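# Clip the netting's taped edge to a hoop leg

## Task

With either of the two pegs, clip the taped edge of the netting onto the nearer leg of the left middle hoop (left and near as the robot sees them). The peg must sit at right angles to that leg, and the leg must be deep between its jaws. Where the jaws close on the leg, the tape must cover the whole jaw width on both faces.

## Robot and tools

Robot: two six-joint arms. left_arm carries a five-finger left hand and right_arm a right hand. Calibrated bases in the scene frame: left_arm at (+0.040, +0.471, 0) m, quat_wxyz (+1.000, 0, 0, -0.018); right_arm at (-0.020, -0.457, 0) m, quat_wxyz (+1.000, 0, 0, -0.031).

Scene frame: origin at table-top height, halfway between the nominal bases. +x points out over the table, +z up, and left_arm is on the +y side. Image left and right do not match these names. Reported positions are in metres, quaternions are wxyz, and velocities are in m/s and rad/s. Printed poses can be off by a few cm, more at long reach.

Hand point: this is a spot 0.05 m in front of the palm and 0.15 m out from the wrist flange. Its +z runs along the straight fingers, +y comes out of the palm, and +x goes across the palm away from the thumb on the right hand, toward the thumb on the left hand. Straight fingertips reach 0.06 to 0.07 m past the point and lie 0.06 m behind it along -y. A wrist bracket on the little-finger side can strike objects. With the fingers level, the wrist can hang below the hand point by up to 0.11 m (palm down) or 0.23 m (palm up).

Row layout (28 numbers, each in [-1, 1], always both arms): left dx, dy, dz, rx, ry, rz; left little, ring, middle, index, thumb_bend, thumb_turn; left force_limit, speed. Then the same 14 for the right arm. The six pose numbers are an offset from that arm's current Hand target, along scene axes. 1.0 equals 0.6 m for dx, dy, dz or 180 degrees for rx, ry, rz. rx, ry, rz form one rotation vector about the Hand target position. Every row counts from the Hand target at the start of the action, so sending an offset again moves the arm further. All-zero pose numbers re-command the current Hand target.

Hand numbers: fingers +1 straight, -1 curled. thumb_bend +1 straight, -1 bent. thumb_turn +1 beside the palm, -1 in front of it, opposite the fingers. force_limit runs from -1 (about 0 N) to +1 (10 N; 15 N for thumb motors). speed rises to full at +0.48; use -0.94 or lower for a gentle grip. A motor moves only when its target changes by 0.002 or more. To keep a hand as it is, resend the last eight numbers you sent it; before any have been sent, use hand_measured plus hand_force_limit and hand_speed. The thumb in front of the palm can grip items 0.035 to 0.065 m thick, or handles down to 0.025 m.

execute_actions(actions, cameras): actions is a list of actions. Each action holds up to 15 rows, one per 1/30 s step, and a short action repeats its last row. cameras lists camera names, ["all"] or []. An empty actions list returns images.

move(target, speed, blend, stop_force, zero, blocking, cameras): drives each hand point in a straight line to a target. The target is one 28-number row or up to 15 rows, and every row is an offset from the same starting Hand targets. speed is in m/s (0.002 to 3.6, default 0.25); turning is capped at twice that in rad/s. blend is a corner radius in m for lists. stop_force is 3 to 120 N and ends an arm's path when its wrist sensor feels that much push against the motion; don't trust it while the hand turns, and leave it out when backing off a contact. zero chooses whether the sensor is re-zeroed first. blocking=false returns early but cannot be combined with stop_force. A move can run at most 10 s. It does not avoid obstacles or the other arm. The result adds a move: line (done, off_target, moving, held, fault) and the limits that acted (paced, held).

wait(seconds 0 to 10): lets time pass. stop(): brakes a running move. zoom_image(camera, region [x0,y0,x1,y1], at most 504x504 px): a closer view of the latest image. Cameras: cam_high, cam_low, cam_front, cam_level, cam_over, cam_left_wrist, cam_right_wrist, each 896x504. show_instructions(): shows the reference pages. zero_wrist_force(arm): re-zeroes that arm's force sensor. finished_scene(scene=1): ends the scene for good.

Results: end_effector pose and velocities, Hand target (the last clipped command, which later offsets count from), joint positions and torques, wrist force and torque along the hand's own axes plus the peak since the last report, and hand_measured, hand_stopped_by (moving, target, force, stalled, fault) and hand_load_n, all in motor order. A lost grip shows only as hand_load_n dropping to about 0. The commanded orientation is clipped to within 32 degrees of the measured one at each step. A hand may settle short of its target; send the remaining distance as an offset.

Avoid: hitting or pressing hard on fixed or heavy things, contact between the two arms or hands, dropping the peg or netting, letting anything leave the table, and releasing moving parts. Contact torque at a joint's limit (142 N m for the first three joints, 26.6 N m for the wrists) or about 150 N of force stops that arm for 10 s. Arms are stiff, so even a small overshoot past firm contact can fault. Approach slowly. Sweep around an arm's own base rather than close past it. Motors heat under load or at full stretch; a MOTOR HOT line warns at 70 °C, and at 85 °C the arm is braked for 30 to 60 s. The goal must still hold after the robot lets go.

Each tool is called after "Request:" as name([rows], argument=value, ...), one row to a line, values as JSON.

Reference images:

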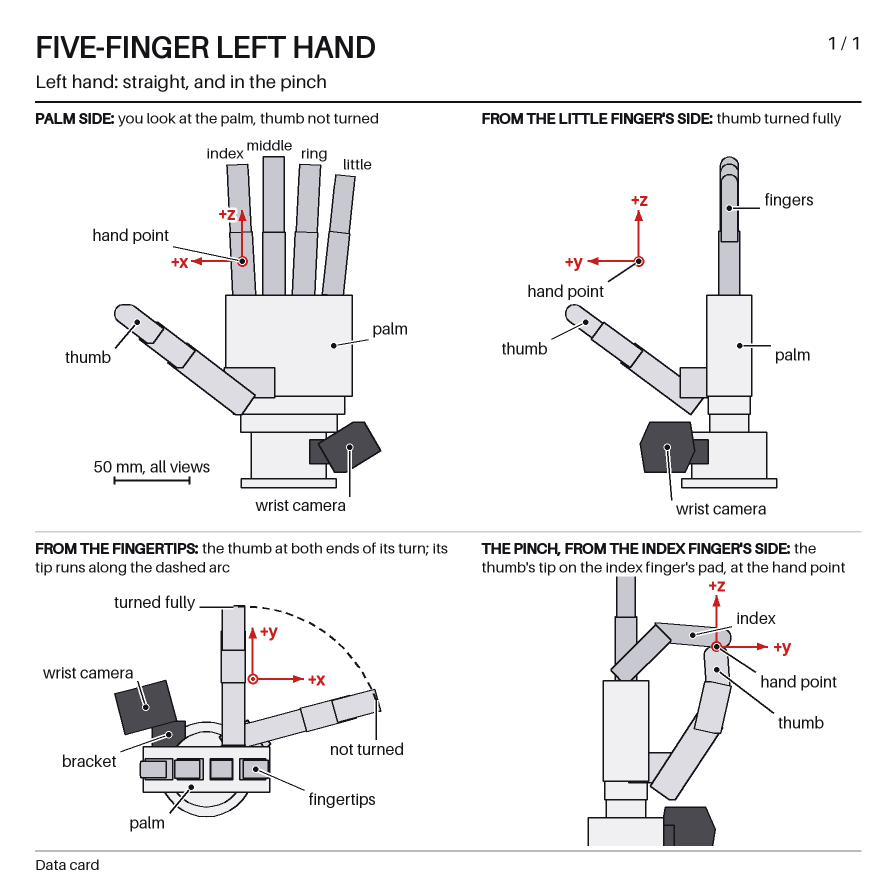

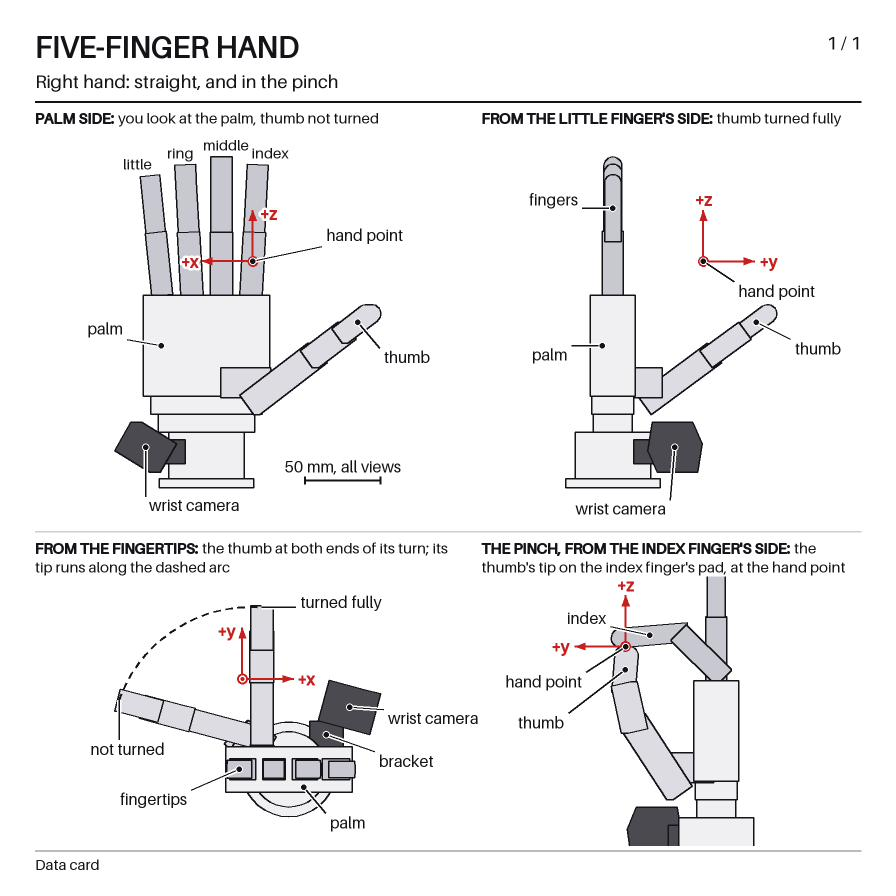

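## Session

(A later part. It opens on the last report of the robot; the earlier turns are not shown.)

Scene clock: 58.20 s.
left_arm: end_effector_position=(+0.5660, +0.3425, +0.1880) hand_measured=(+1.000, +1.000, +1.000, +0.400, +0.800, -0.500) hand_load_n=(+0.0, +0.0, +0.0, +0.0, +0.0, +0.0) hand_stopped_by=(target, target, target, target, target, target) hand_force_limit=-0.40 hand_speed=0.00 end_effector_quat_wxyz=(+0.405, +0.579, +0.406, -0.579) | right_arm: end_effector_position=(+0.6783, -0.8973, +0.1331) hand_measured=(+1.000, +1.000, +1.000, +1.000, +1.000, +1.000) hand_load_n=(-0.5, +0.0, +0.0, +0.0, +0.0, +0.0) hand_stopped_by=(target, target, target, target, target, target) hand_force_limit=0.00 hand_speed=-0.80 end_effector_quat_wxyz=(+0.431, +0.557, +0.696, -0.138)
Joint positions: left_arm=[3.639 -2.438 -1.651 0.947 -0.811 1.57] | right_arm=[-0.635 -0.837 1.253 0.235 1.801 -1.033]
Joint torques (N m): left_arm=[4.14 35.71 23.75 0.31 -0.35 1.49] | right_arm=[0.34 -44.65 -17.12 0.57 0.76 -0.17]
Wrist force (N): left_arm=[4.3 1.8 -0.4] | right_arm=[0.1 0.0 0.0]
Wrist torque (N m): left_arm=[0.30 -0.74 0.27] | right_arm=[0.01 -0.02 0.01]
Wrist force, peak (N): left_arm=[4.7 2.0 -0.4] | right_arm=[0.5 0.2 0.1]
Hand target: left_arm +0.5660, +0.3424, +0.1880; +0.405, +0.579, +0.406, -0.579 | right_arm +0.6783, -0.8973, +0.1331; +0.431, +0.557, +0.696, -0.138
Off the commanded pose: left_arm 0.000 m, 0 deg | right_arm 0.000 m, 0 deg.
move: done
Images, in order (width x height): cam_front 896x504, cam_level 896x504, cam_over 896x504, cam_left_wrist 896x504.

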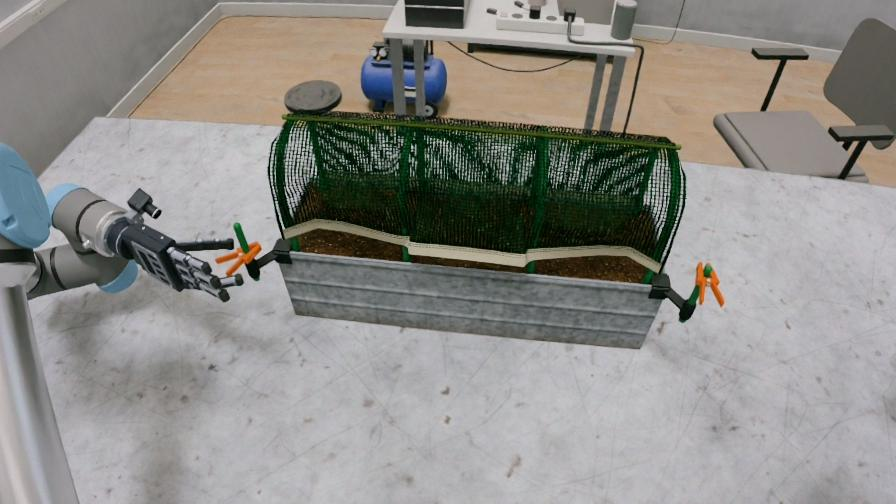

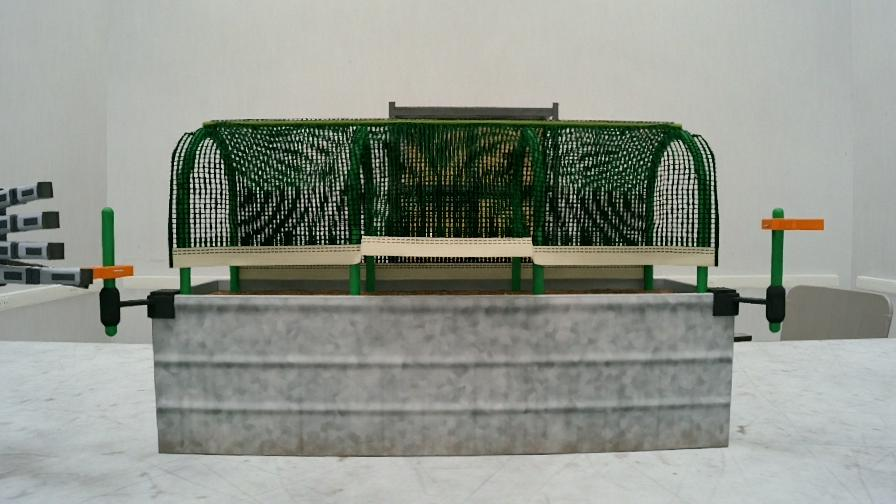

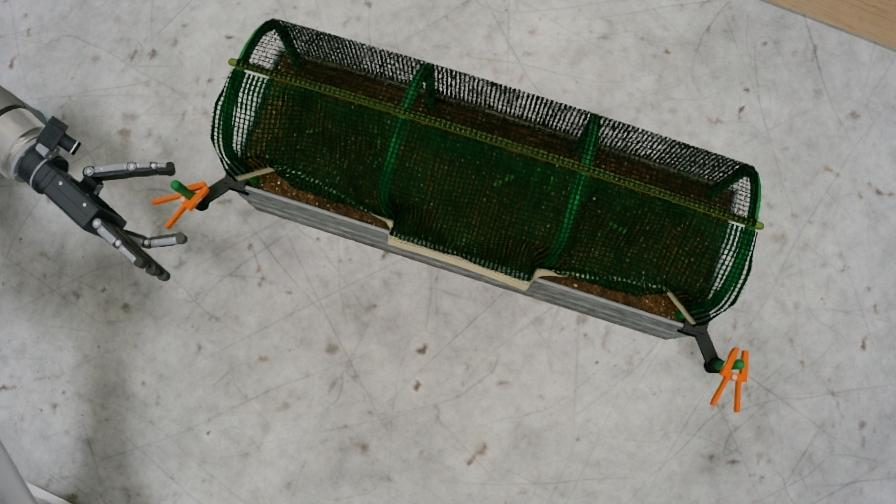

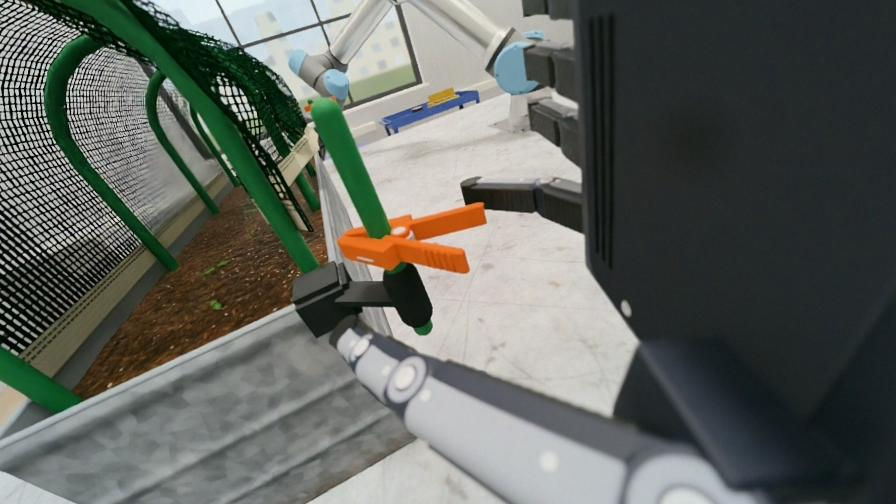

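Request:
move([
  [-0.0143, 0.0142, 0, 0, 0, 0, 1, 1, 1, 0.4, 0.8, -0.5, -0.4, 0, 0, 0, 0, 0, 0, 0, 1, 1, 1, 1, 1, 1, 0, -0.8],
  [-0.0143, 0.0142, 0, 0, 0, 0, 1, 1, 1, 0.25, 0.1, -0.5, -0.85, -0.9, 0, 0, 0, 0, 0, 0, 1, 1, 1, 1, 1, 1, 0, -0.8],
], speed=0.06, cameras=["cam_front", "cam_over", "cam_level", "cam_left_wrist"])

Request:
zoom_image(camera="cam_over", region=[100, 150, 280, 350])

Request:
zoom_image(camera="cam_level", region=[20, 210, 200, 340])

Request:
zoom_image(camera="cam_left_wrist", region=[280, 120, 560, 340])

Scene clock: 64.17 s.
left_arm: end_effector_position=(+0.5574, +0.3510, +0.1880) hand_measured=(+1.000, +1.000, +1.000, +0.250, +0.234, -0.500) hand_load_n=(+0.0, +0.0, +0.0, +0.0, +1.0, +0.0) hand_stopped_by=(target, target, target, target, force, target) hand_force_limit=-0.85 hand_speed=-0.90 end_effector_quat_wxyz=(+0.405, +0.579, +0.406, -0.579) | right_arm: end_effector_position=(+0.6783, -0.8973, +0.1331) hand_measured=(+1.000, +1.000, +1.000, +1.000, +1.000, +1.000) hand_load_n=(+0.0, +0.0, +0.0, +0.0, +0.0, +0.0) hand_stopped_by=(target, target, target, target, target, target) hand_force_limit=0.00 hand_speed=-0.80 end_effector_quat_wxyz=(+0.431, +0.557, +0.696, -0.138)
Joint positions: left_arm=[3.66 -2.429 -1.672 0.96 -0.831 1.57] | right_arm=[-0.635 -0.837 1.253 0.235 1.801 -1.033]
Joint torques (N m): left_arm=[10.62 51.35 -2.98 0.49 -1.32 1.4] | right_arm=[0.75 -43.67 -17.57 0.76 0.76 -0.16]
Wrist force (N): left_arm=[4.4 3.0 -0.6] | right_arm=[0.2 0.2 0.1]
Wrist torque (N m): left_arm=[0.35 -0.74 0.28] | right_arm=[0.03 -0.02 0.01]
Wrist force, peak (N): left_arm=[4.4 3.0 -0.6] | right_arm=[0.5 0.0 -0.3]
Hand target: left_arm +0.5574, +0.3510, +0.1880; +0.405, +0.579, +0.406, -0.579 | right_arm +0.6783, -0.8973, +0.1331; +0.431, +0.557, +0.696, -0.138
Off the commanded pose: left_arm 0.000 m, 0 deg | right_arm 0.000 m, 0 deg.
move: done
Images, in order (width x height): cam_front 896x504, cam_level 896x504, cam_over 896x504, cam_left_wrist 896x504.

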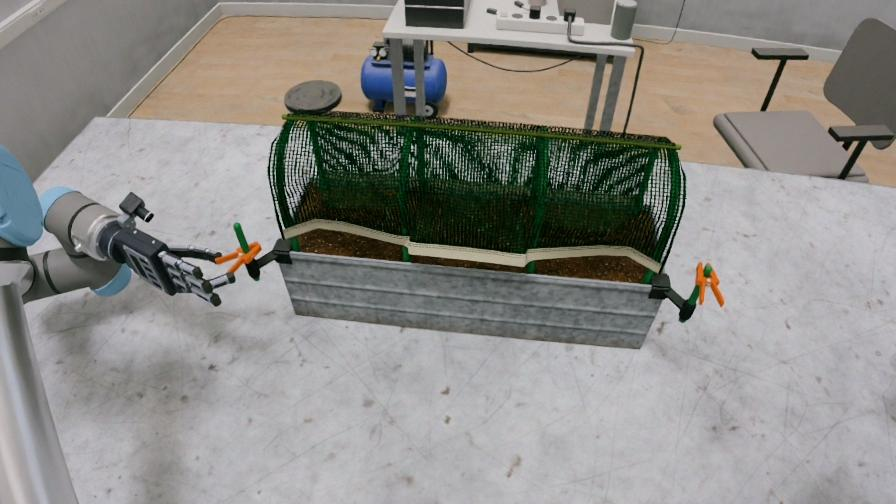

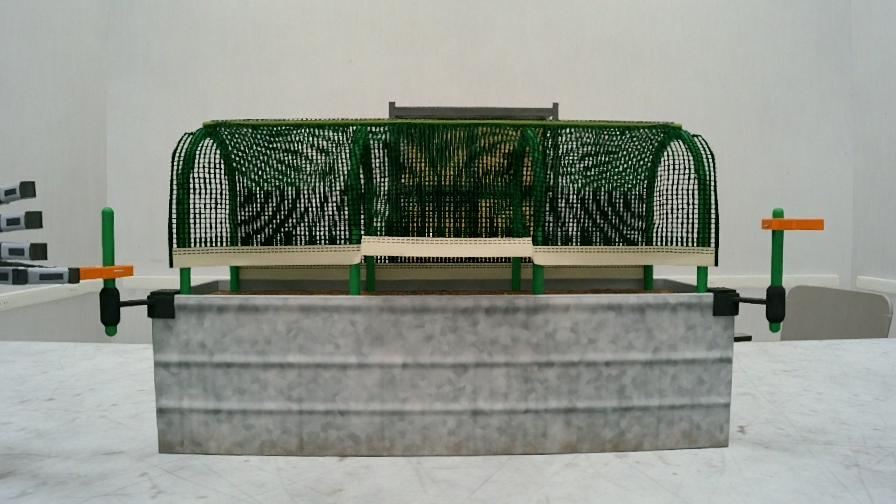

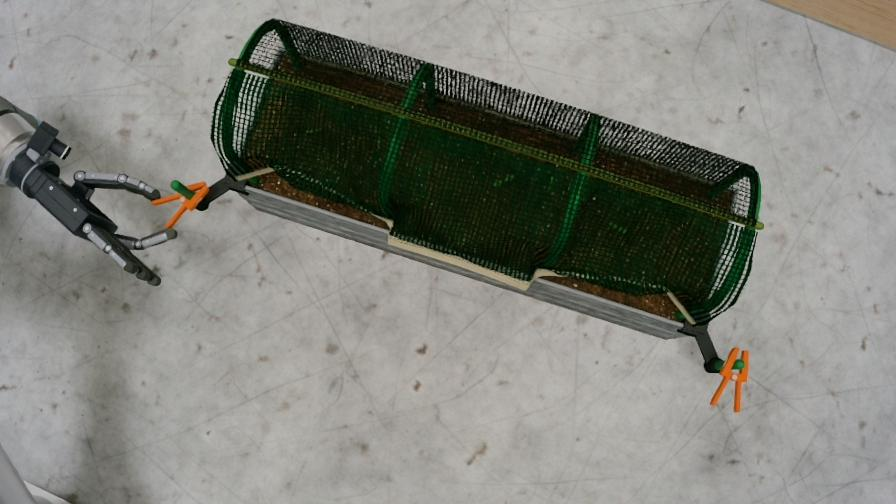

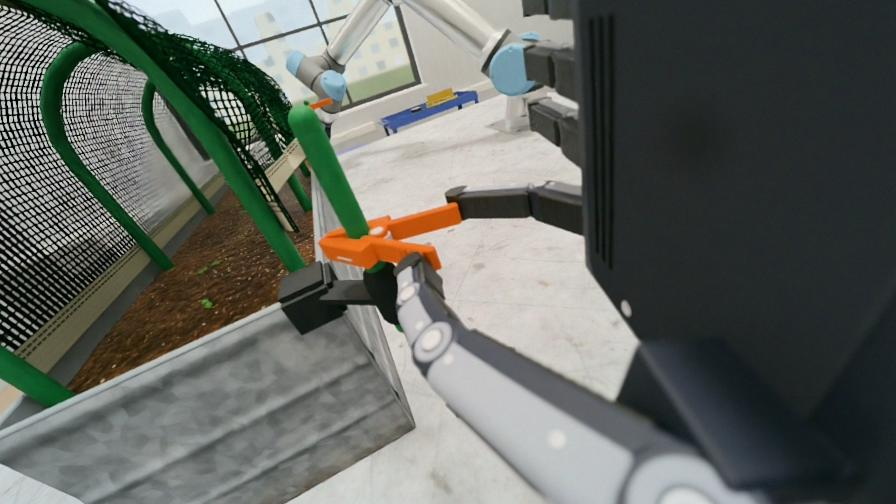

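Scaled by 2.520 from the camera's 896x504 image, which has a finer 1280x720 frame.

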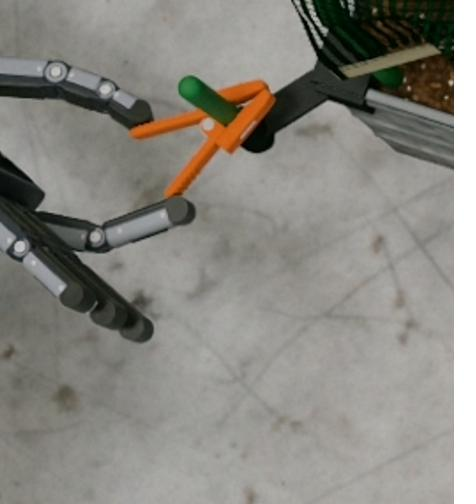

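Scaled by 2.800 from the camera's 896x504 image, which has a finer 1280x720 frame.

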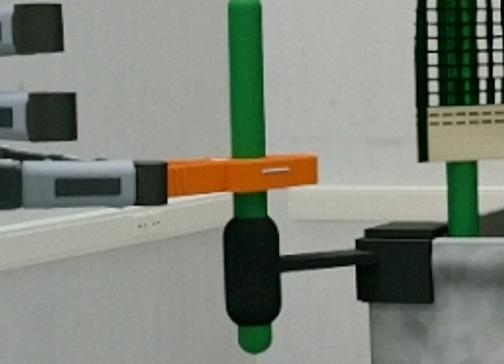

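Scaled by 1.800 from the camera's 896x504 image, which has a finer 1280x720 frame.

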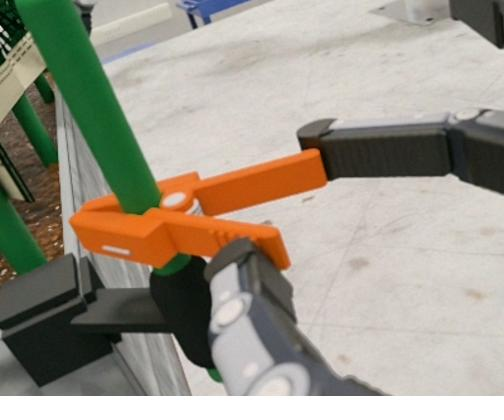

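Request:
move([
  [0, 0, 0, 0, 0, 0, 1, 1, 1, 0.25, 0.4, -0.5, -0.85, -0.5, 0, 0, 0, 0, 0, 0, 1, 1, 1, 1, 1, 1, 0, -0.8],
  [0.011, -0.004, 0, 0, 0, 0, 1, 1, 1, 0.25, 0.4, -0.5, -0.85, -0.9, 0, 0, 0, 0, 0, 0, 1, 1, 1, 1, 1, 1, 0, -0.8],
  [0.011, -0.004, 0, 0, 0, 0, 1, 1, 1, 0.25, 0.1, -0.5, -0.85, -0.9, 0, 0, 0, 0, 0, 0, 1, 1, 1, 1, 1, 1, 0, -0.8],
  [0.011, -0.004, 0, 0, 0, 0, 1, 1, 1, -0.2, 0.1, -0.5, -0.85, -0.9, 0, 0, 0, 0, 0, 0, 1, 1, 1, 1, 1, 1, 0, -0.8],
], speed=0.06, cameras=["cam_front", "cam_over", "cam_level", "cam_left_wrist"])

Request:
zoom_image(camera="cam_over", region=[100, 150, 280, 350])

Request:
zoom_image(camera="cam_level", region=[20, 210, 200, 340])

Request:
zoom_image(camera="cam_left_wrist", region=[280, 120, 560, 340])

Scene clock: 68.57 s.
left_arm: end_effector_position=(+0.5640, +0.3486, +0.1880) hand_measured=(+1.000, +1.000, +1.000, +0.250, +0.200, -0.500) hand_load_n=(+0.0, +0.0, +0.0, +3.0, +1.5, +0.0) hand_stopped_by=(target, target, target, force, force, target) hand_force_limit=-0.85 hand_speed=-0.90 end_effector_quat_wxyz=(+0.405, +0.579, +0.406, -0.579) | right_arm: end_effector_position=(+0.6783, -0.8973, +0.1331) hand_measured=(+1.000, +1.000, +1.000, +1.000, +1.000, +1.000) hand_load_n=(+0.0, +0.0, +0.0, +0.0, +0.0, +0.0) hand_stopped_by=(target, target, target, target, target, target) hand_force_limit=0.00 hand_speed=-0.80 end_effector_quat_wxyz=(+0.431, +0.557, +0.696, -0.138)
Joint positions: left_arm=[3.651 -2.437 -1.652 0.948 -0.822 1.57] | right_arm=[-0.635 -0.837 1.253 0.235 1.801 -1.033]
Joint torques (N m): left_arm=[-9.42 35.43 23.53 -2.86 1.24 -0.05] | right_arm=[0.79 -43.34 -17.65 0.88 0.83 -0.17]
Wrist force (N): left_arm=[4.3 0.4 1.0] | right_arm=[0.2 0.1 0.2]
Wrist torque (N m): left_arm=[0.30 -0.74 0.28] | right_arm=[0.03 -0.03 0.01]
Wrist force, peak (N): left_arm=[4.5 3.0 -0.7] | right_arm=[0.5 0.4 -0.2]
Hand target: left_arm +0.5640, +0.3486, +0.1880; +0.405, +0.579, +0.406, -0.579 | right_arm +0.6783, -0.8973, +0.1331; +0.431, +0.557, +0.696, -0.138
Off the commanded pose: left_arm 0.000 m, 0 deg | right_arm 0.000 m, 0 deg.
move: done
Images, in order (width x height): cam_front 896x504, cam_level 896x504, cam_over 896x504, cam_left_wrist 896x504.

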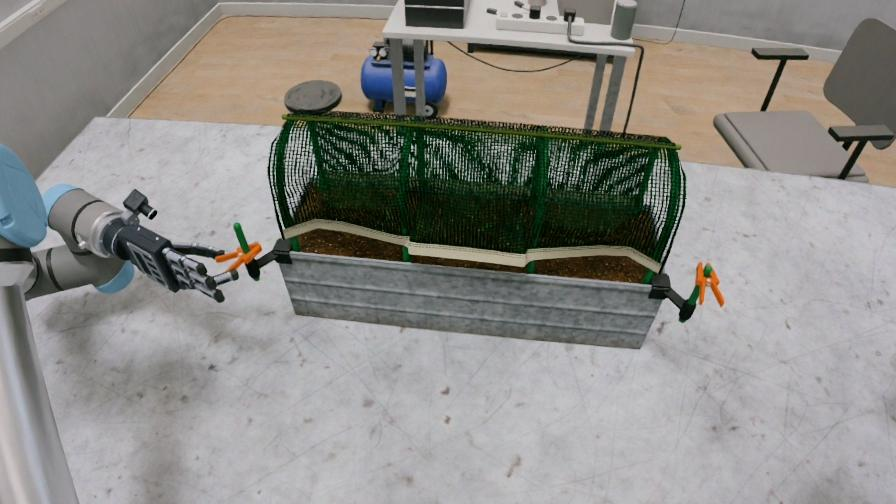

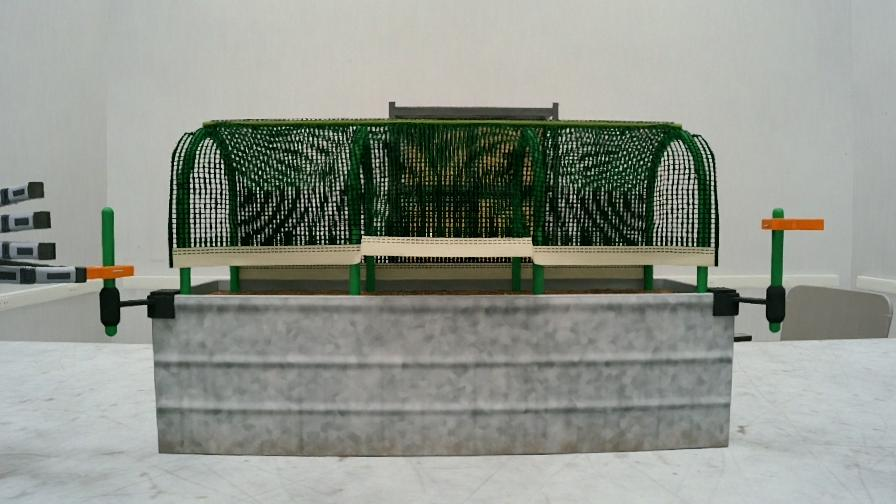

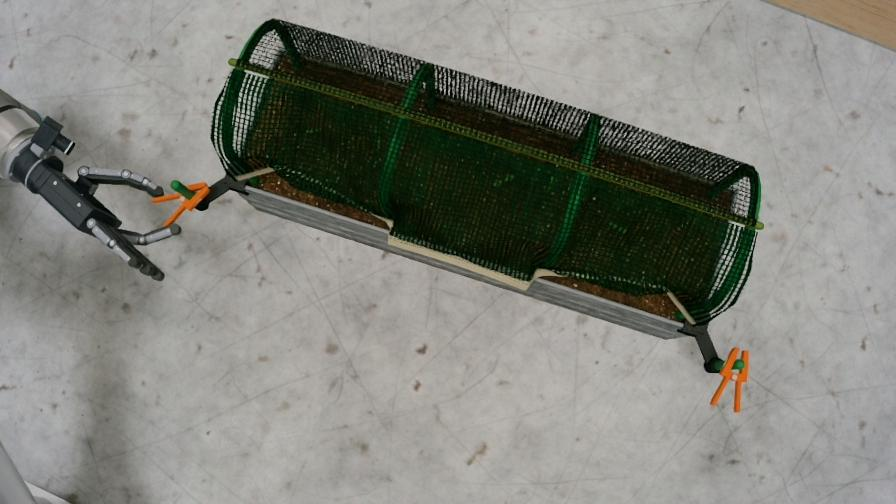

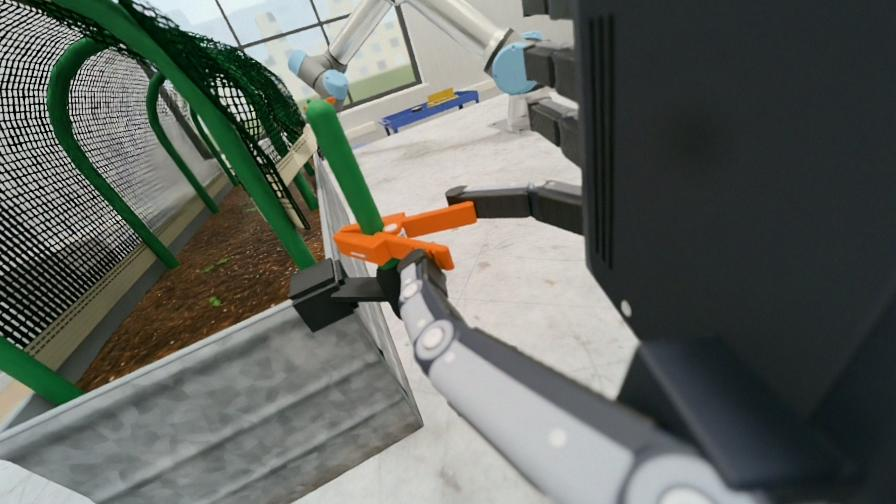

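Scaled by 2.520 from the camera's 896x504 image, which has a finer 1280x720 frame.

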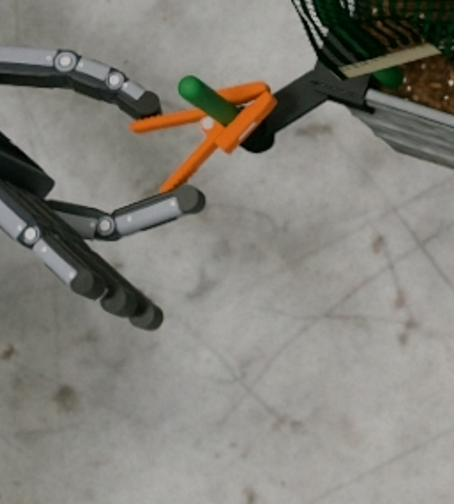

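Scaled by 2.800 from the camera's 896x504 image, which has a finer 1280x720 frame.

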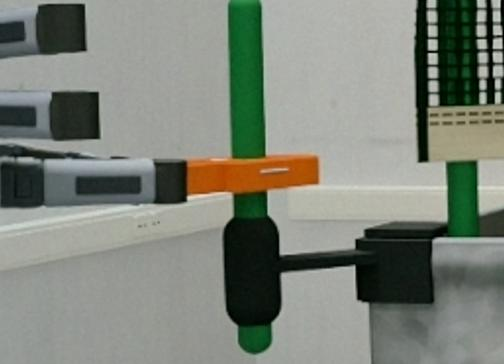

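Scaled by 1.800 from the camera's 896x504 image, which has a finer 1280x720 frame.

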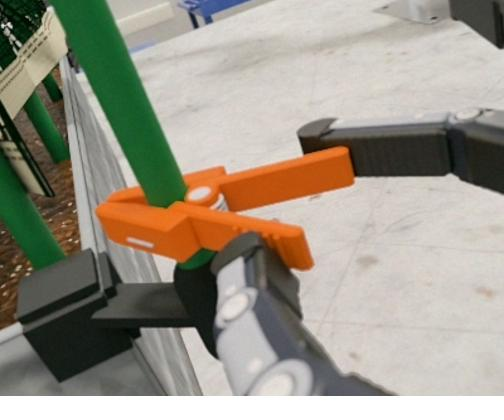

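Request:
move(target=[0, 0, 0, 0, 0, 0, 1, 1, 1, 0.08, 0.1, -0.5, 0.0, -0.85, 0, 0, 0, 0, 0, 0, 1, 1, 1, 1, 1, 1, 0, -0.8], speed=0.06, cameras=["cam_front", "cam_over", "cam_level", "cam_left_wrist"])

Request:
zoom_image(camera="cam_over", region=[100, 150, 280, 350])

Request:
zoom_image(camera="cam_level", region=[20, 210, 200, 340])

Request:
zoom_image(camera="cam_left_wrist", region=[280, 120, 560, 340])

Scene clock: 70.17 s.
left_arm: end_effector_position=(+0.5640, +0.3486, +0.1880) hand_measured=(+1.000, +1.000, +1.000, +0.238, +0.200, -0.500) hand_load_n=(+0.0, +0.0, +0.0, +5.5, +2.5, +0.0) hand_stopped_by=(target, target, target, force, force, target) hand_force_limit=0.00 hand_speed=-0.85 end_effector_quat_wxyz=(+0.405, +0.579, +0.406, -0.579) | right_arm: end_effector_position=(+0.6783, -0.8973, +0.1331) hand_measured=(+1.000, +1.000, +1.000, +1.000, +1.000, +1.000) hand_load_n=(+0.0, +0.0, +0.0, +0.0, +0.0, +0.0) hand_stopped_by=(target, target, target, target, target, target) hand_force_limit=0.00 hand_speed=-0.80 end_effector_quat_wxyz=(+0.431, +0.557, +0.696, -0.138)
Joint positions: left_arm=[3.651 -2.437 -1.652 0.948 -0.822 1.57] | right_arm=[-0.635 -0.837 1.253 0.235 1.801 -1.033]
Joint torques (N m): left_arm=[-8.42 36.69 24.25 -2.72 -0.31 -0.55] | right_arm=[-0.03 -43.46 -17.25 0.79 0.71 -0.16]
Wrist force (N): left_arm=[4.4 -1.9 1.4] | right_arm=[0.2 0.1 -0.1]
Wrist torque (N m): left_arm=[0.32 -0.75 0.29] | right_arm=[0.02 -0.03 0.02]
Wrist force, peak (N): left_arm=[4.4 -1.9 1.4] | right_arm=[0.4 0.3 0.1]
Hand target: left_arm +0.5640, +0.3486, +0.1880; +0.405, +0.579, +0.406, -0.579 | right_arm +0.6783, -0.8973, +0.1331; +0.431, +0.557, +0.696, -0.138
Off the commanded pose: left_arm 0.000 m, 0 deg | right_arm 0.000 m, 0 deg.
move: done
Images, in order (width x height): cam_front 896x504, cam_level 896x504, cam_over 896x504, cam_left_wrist 896x504.

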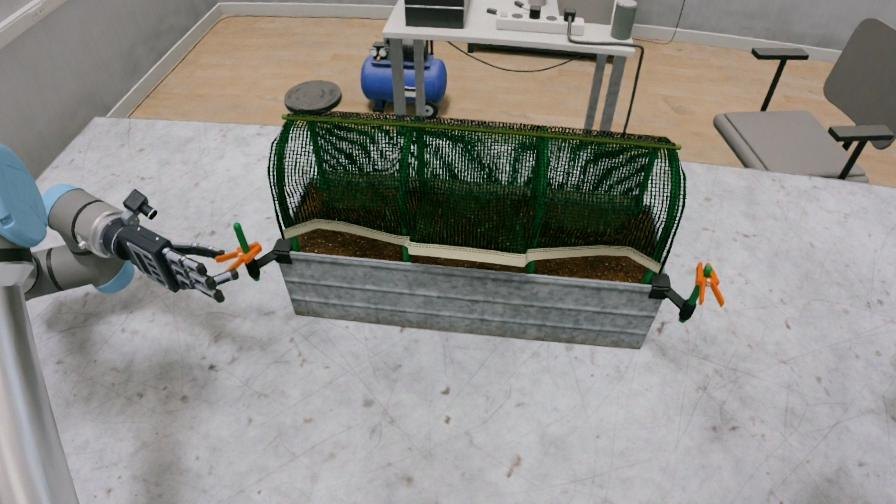

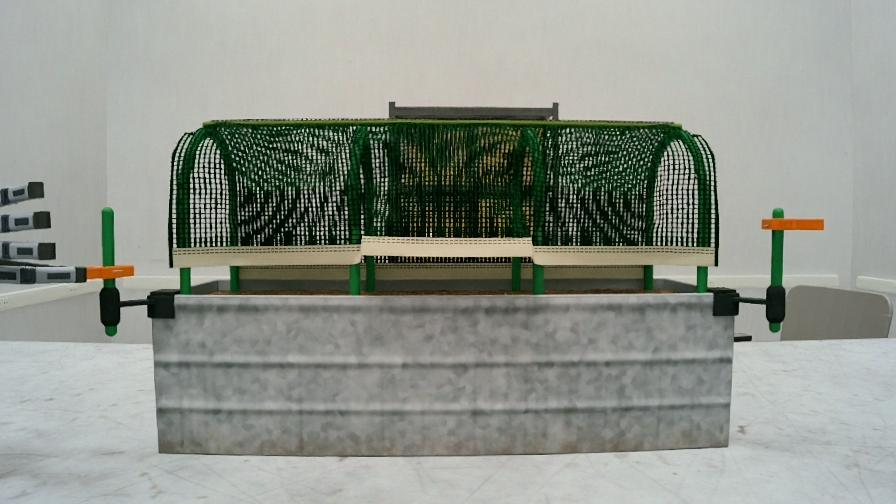

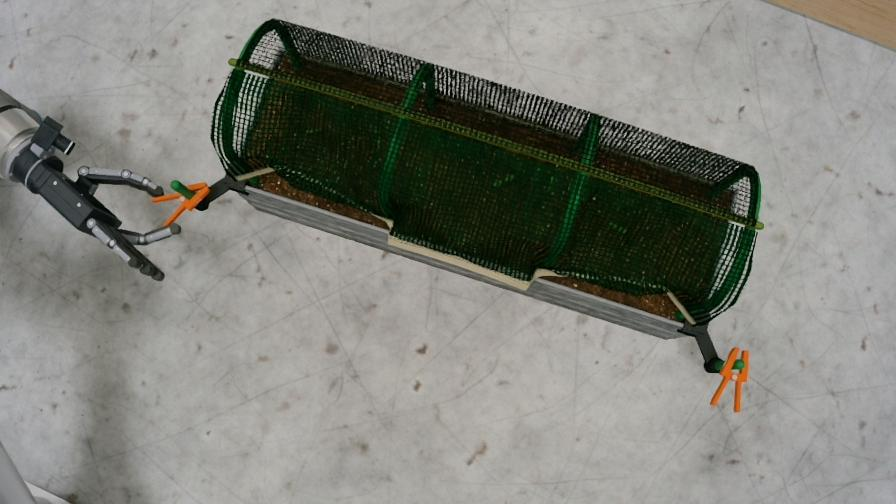

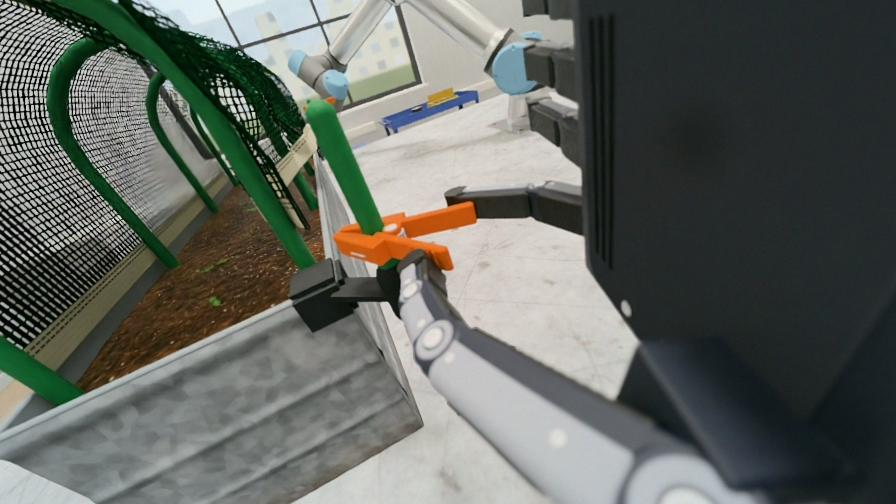

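Scaled by 2.520 from the camera's 896x504 image, which has a finer 1280x720 frame.

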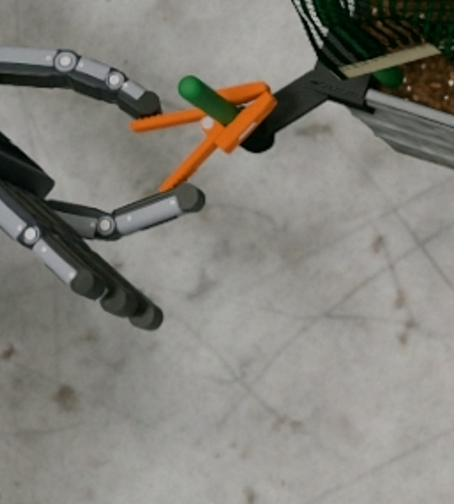

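Scaled by 2.800 from the camera's 896x504 image, which has a finer 1280x720 frame.

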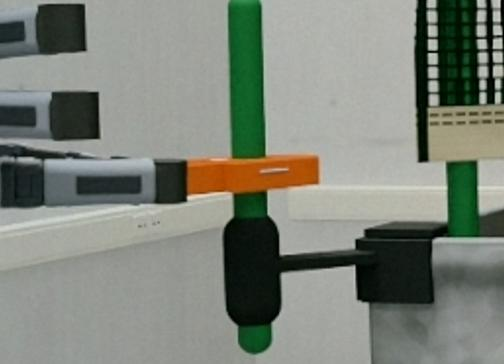

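Scaled by 1.800 from the camera's 896x504 image, which has a finer 1280x720 frame.

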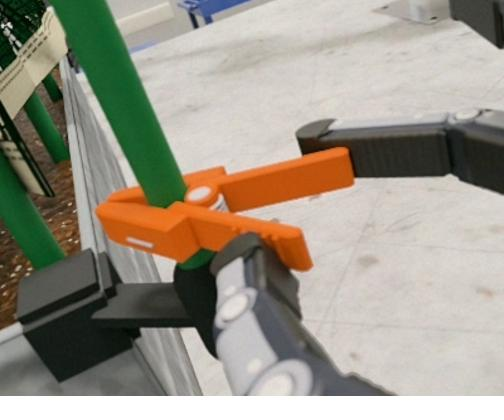

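Request:
move([
  [0, 0, 0, 0, 0, 0, 1, 1, 1, 0.35, 0.35, -0.5, 0.0, -0.5, 0, 0, 0, 0, 0, 0, 1, 1, 1, 1, 1, 1, 0, -0.8],
  [0, 0, 0, 0, 0, 0.075, 1, 1, 1, 0.35, 0.35, -0.5, 0.0, -0.5, 0, 0, 0, 0, 0, 0, 1, 1, 1, 1, 1, 1, 0, -0.8],
  [0, 0, 0, 0, 0, 0.075, 1, 1, 1, 0.35, 0.05, -0.5, -0.85, -0.9, 0, 0, 0, 0, 0, 0, 1, 1, 1, 1, 1, 1, 0, -0.8],
  [0, 0, 0, 0, 0, 0.075, 1, 1, 1, -0.1, 0.05, -0.5, 0.0, -0.9, 0, 0, 0, 0, 0, 0, 1, 1, 1, 1, 1, 1, 0, -0.8],
], speed=0.06, cameras=["cam_front", "cam_over", "cam_level", "cam_left_wrist"])

Request:
zoom_image(camera="cam_over", region=[100, 150, 280, 350])

Request:
zoom_image(camera="cam_level", region=[20, 210, 200, 340])

Request:
zoom_image(camera="cam_left_wrist", region=[280, 120, 560, 340])

Scene clock: 75.67 s.
left_arm: end_effector_position=(+0.5640, +0.3486, +0.1880) hand_measured=(+1.000, +1.000, +1.000, +0.240, +0.180, -0.500) hand_load_n=(+0.0, +0.0, +0.0, +5.5, +4.0, -0.5) hand_stopped_by=(target, target, target, force, force, target) hand_force_limit=0.00 hand_speed=-0.90 end_effector_quat_wxyz=(+0.471, +0.527, +0.471, -0.528) | right_arm: end_effector_position=(+0.6783, -0.8973, +0.1331) hand_measured=(+1.000, +1.000, +1.000, +1.000, +1.000, +1.000) hand_load_n=(+0.0, +0.0, +0.5, +0.0, +0.0, +0.0) hand_stopped_by=(target, target, target, target, target, target) hand_force_limit=0.00 hand_speed=-0.80 end_effector_quat_wxyz=(+0.431, +0.557, +0.696, -0.138)
Joint positions: left_arm=[3.706 -2.36 -1.846 1.064 -0.642 1.57] | right_arm=[-0.635 -0.837 1.253 0.235 1.801 -1.033]
Joint torques (N m): left_arm=[9.55 48.21 -2.96 0.24 0.6 -1.52] | right_arm=[0.54 -42.97 -17.44 0.72 0.8 -0.26]
Wrist force (N): left_arm=[4.3 -0.1 1.1] | right_arm=[0.4 0.2 -0.1]
Wrist torque (N m): left_arm=[0.28 -0.71 0.29] | right_arm=[0.05 -0.06 0.04]
Wrist force, peak (N): left_arm=[4.6 2.8 -0.5] | right_arm=[-0.2 0.5 -0.4]
Hand target: left_arm +0.5640, +0.3486, +0.1880; +0.471, +0.527, +0.471, -0.528 | right_arm +0.6783, -0.8973, +0.1331; +0.431, +0.557, +0.696, -0.138
Off the commanded pose: left_arm 0.000 m, 0 deg | right_arm 0.000 m, 0 deg.
move: done
Images, in order (width x height): cam_front 896x504, cam_level 896x504, cam_over 896x504, cam_left_wrist 896x504.

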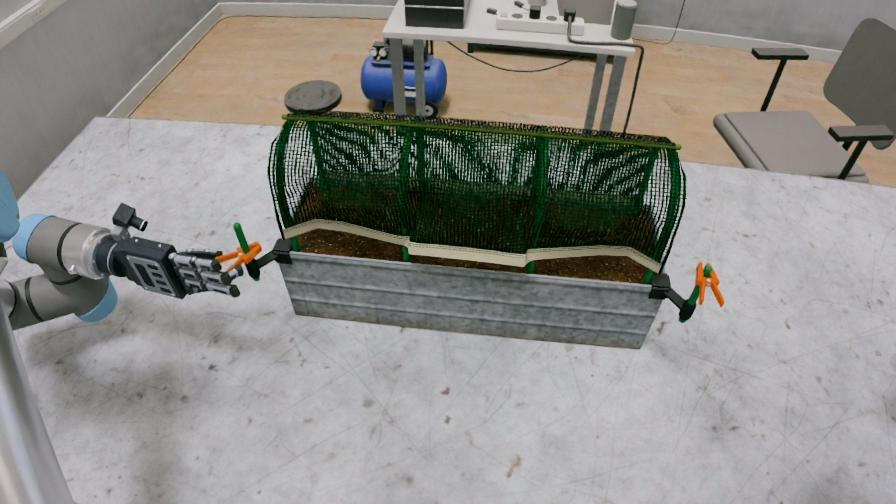

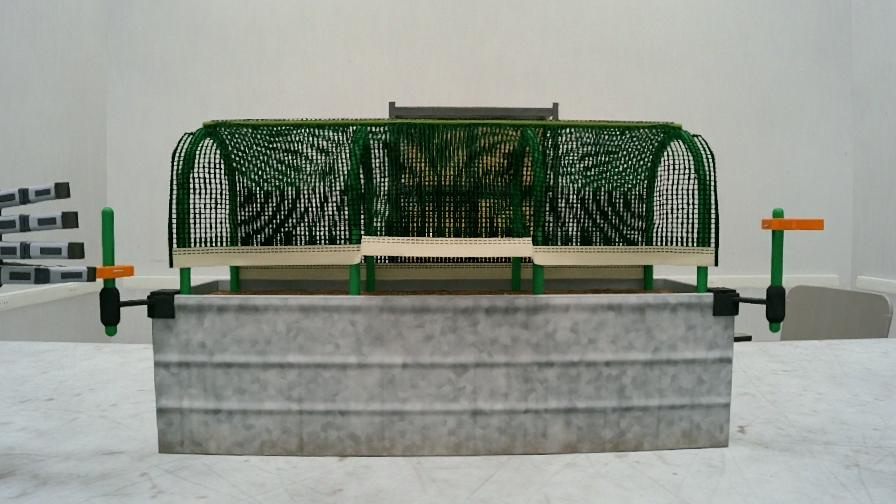

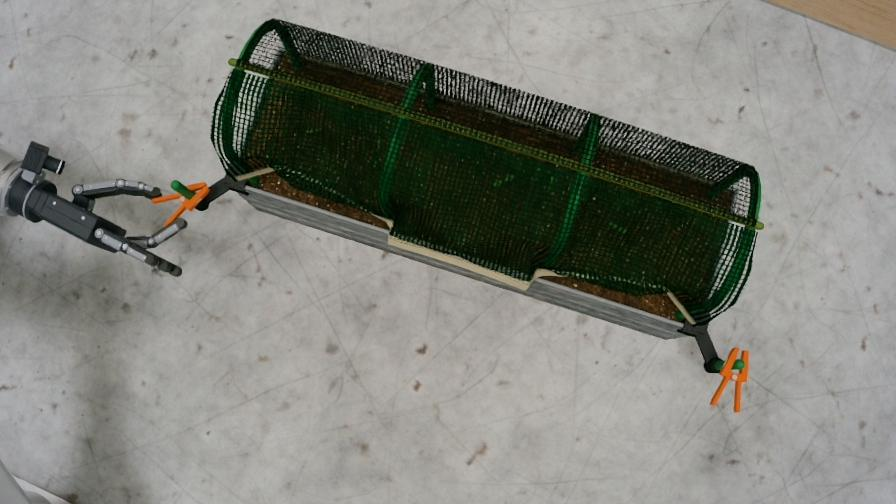

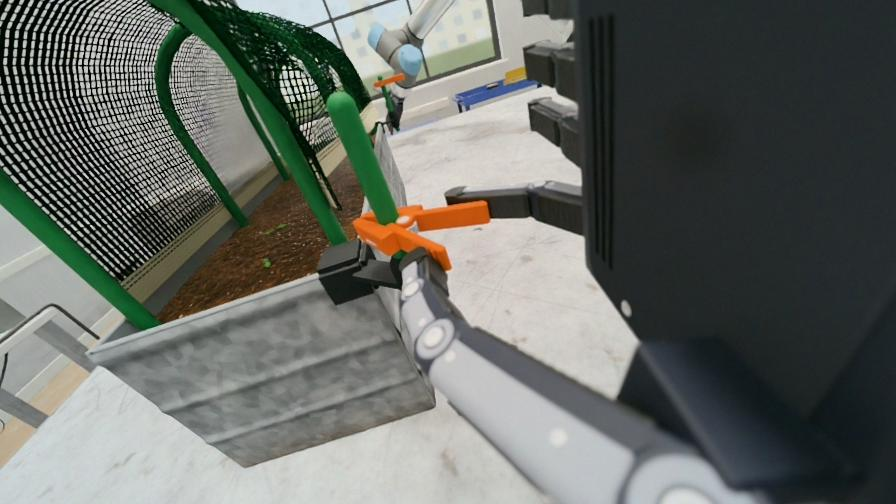

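Scaled by 2.520 from the camera's 896x504 image, which has a finer 1280x720 frame.

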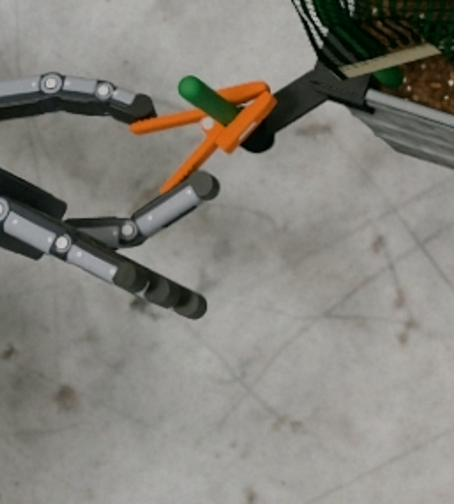

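Scaled by 2.800 from the camera's 896x504 image, which has a finer 1280x720 frame.

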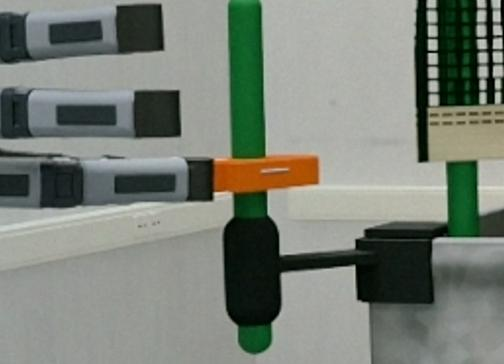

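Scaled by 1.800 from the camera's 896x504 image, which has a finer 1280x720 frame.

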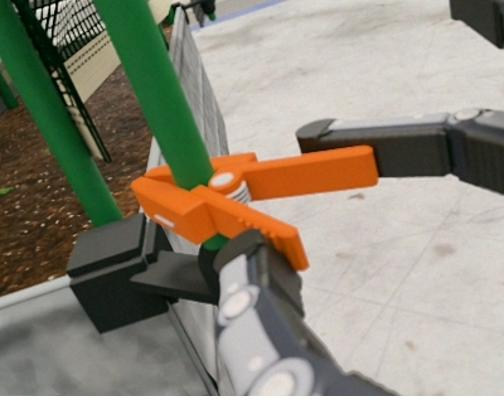

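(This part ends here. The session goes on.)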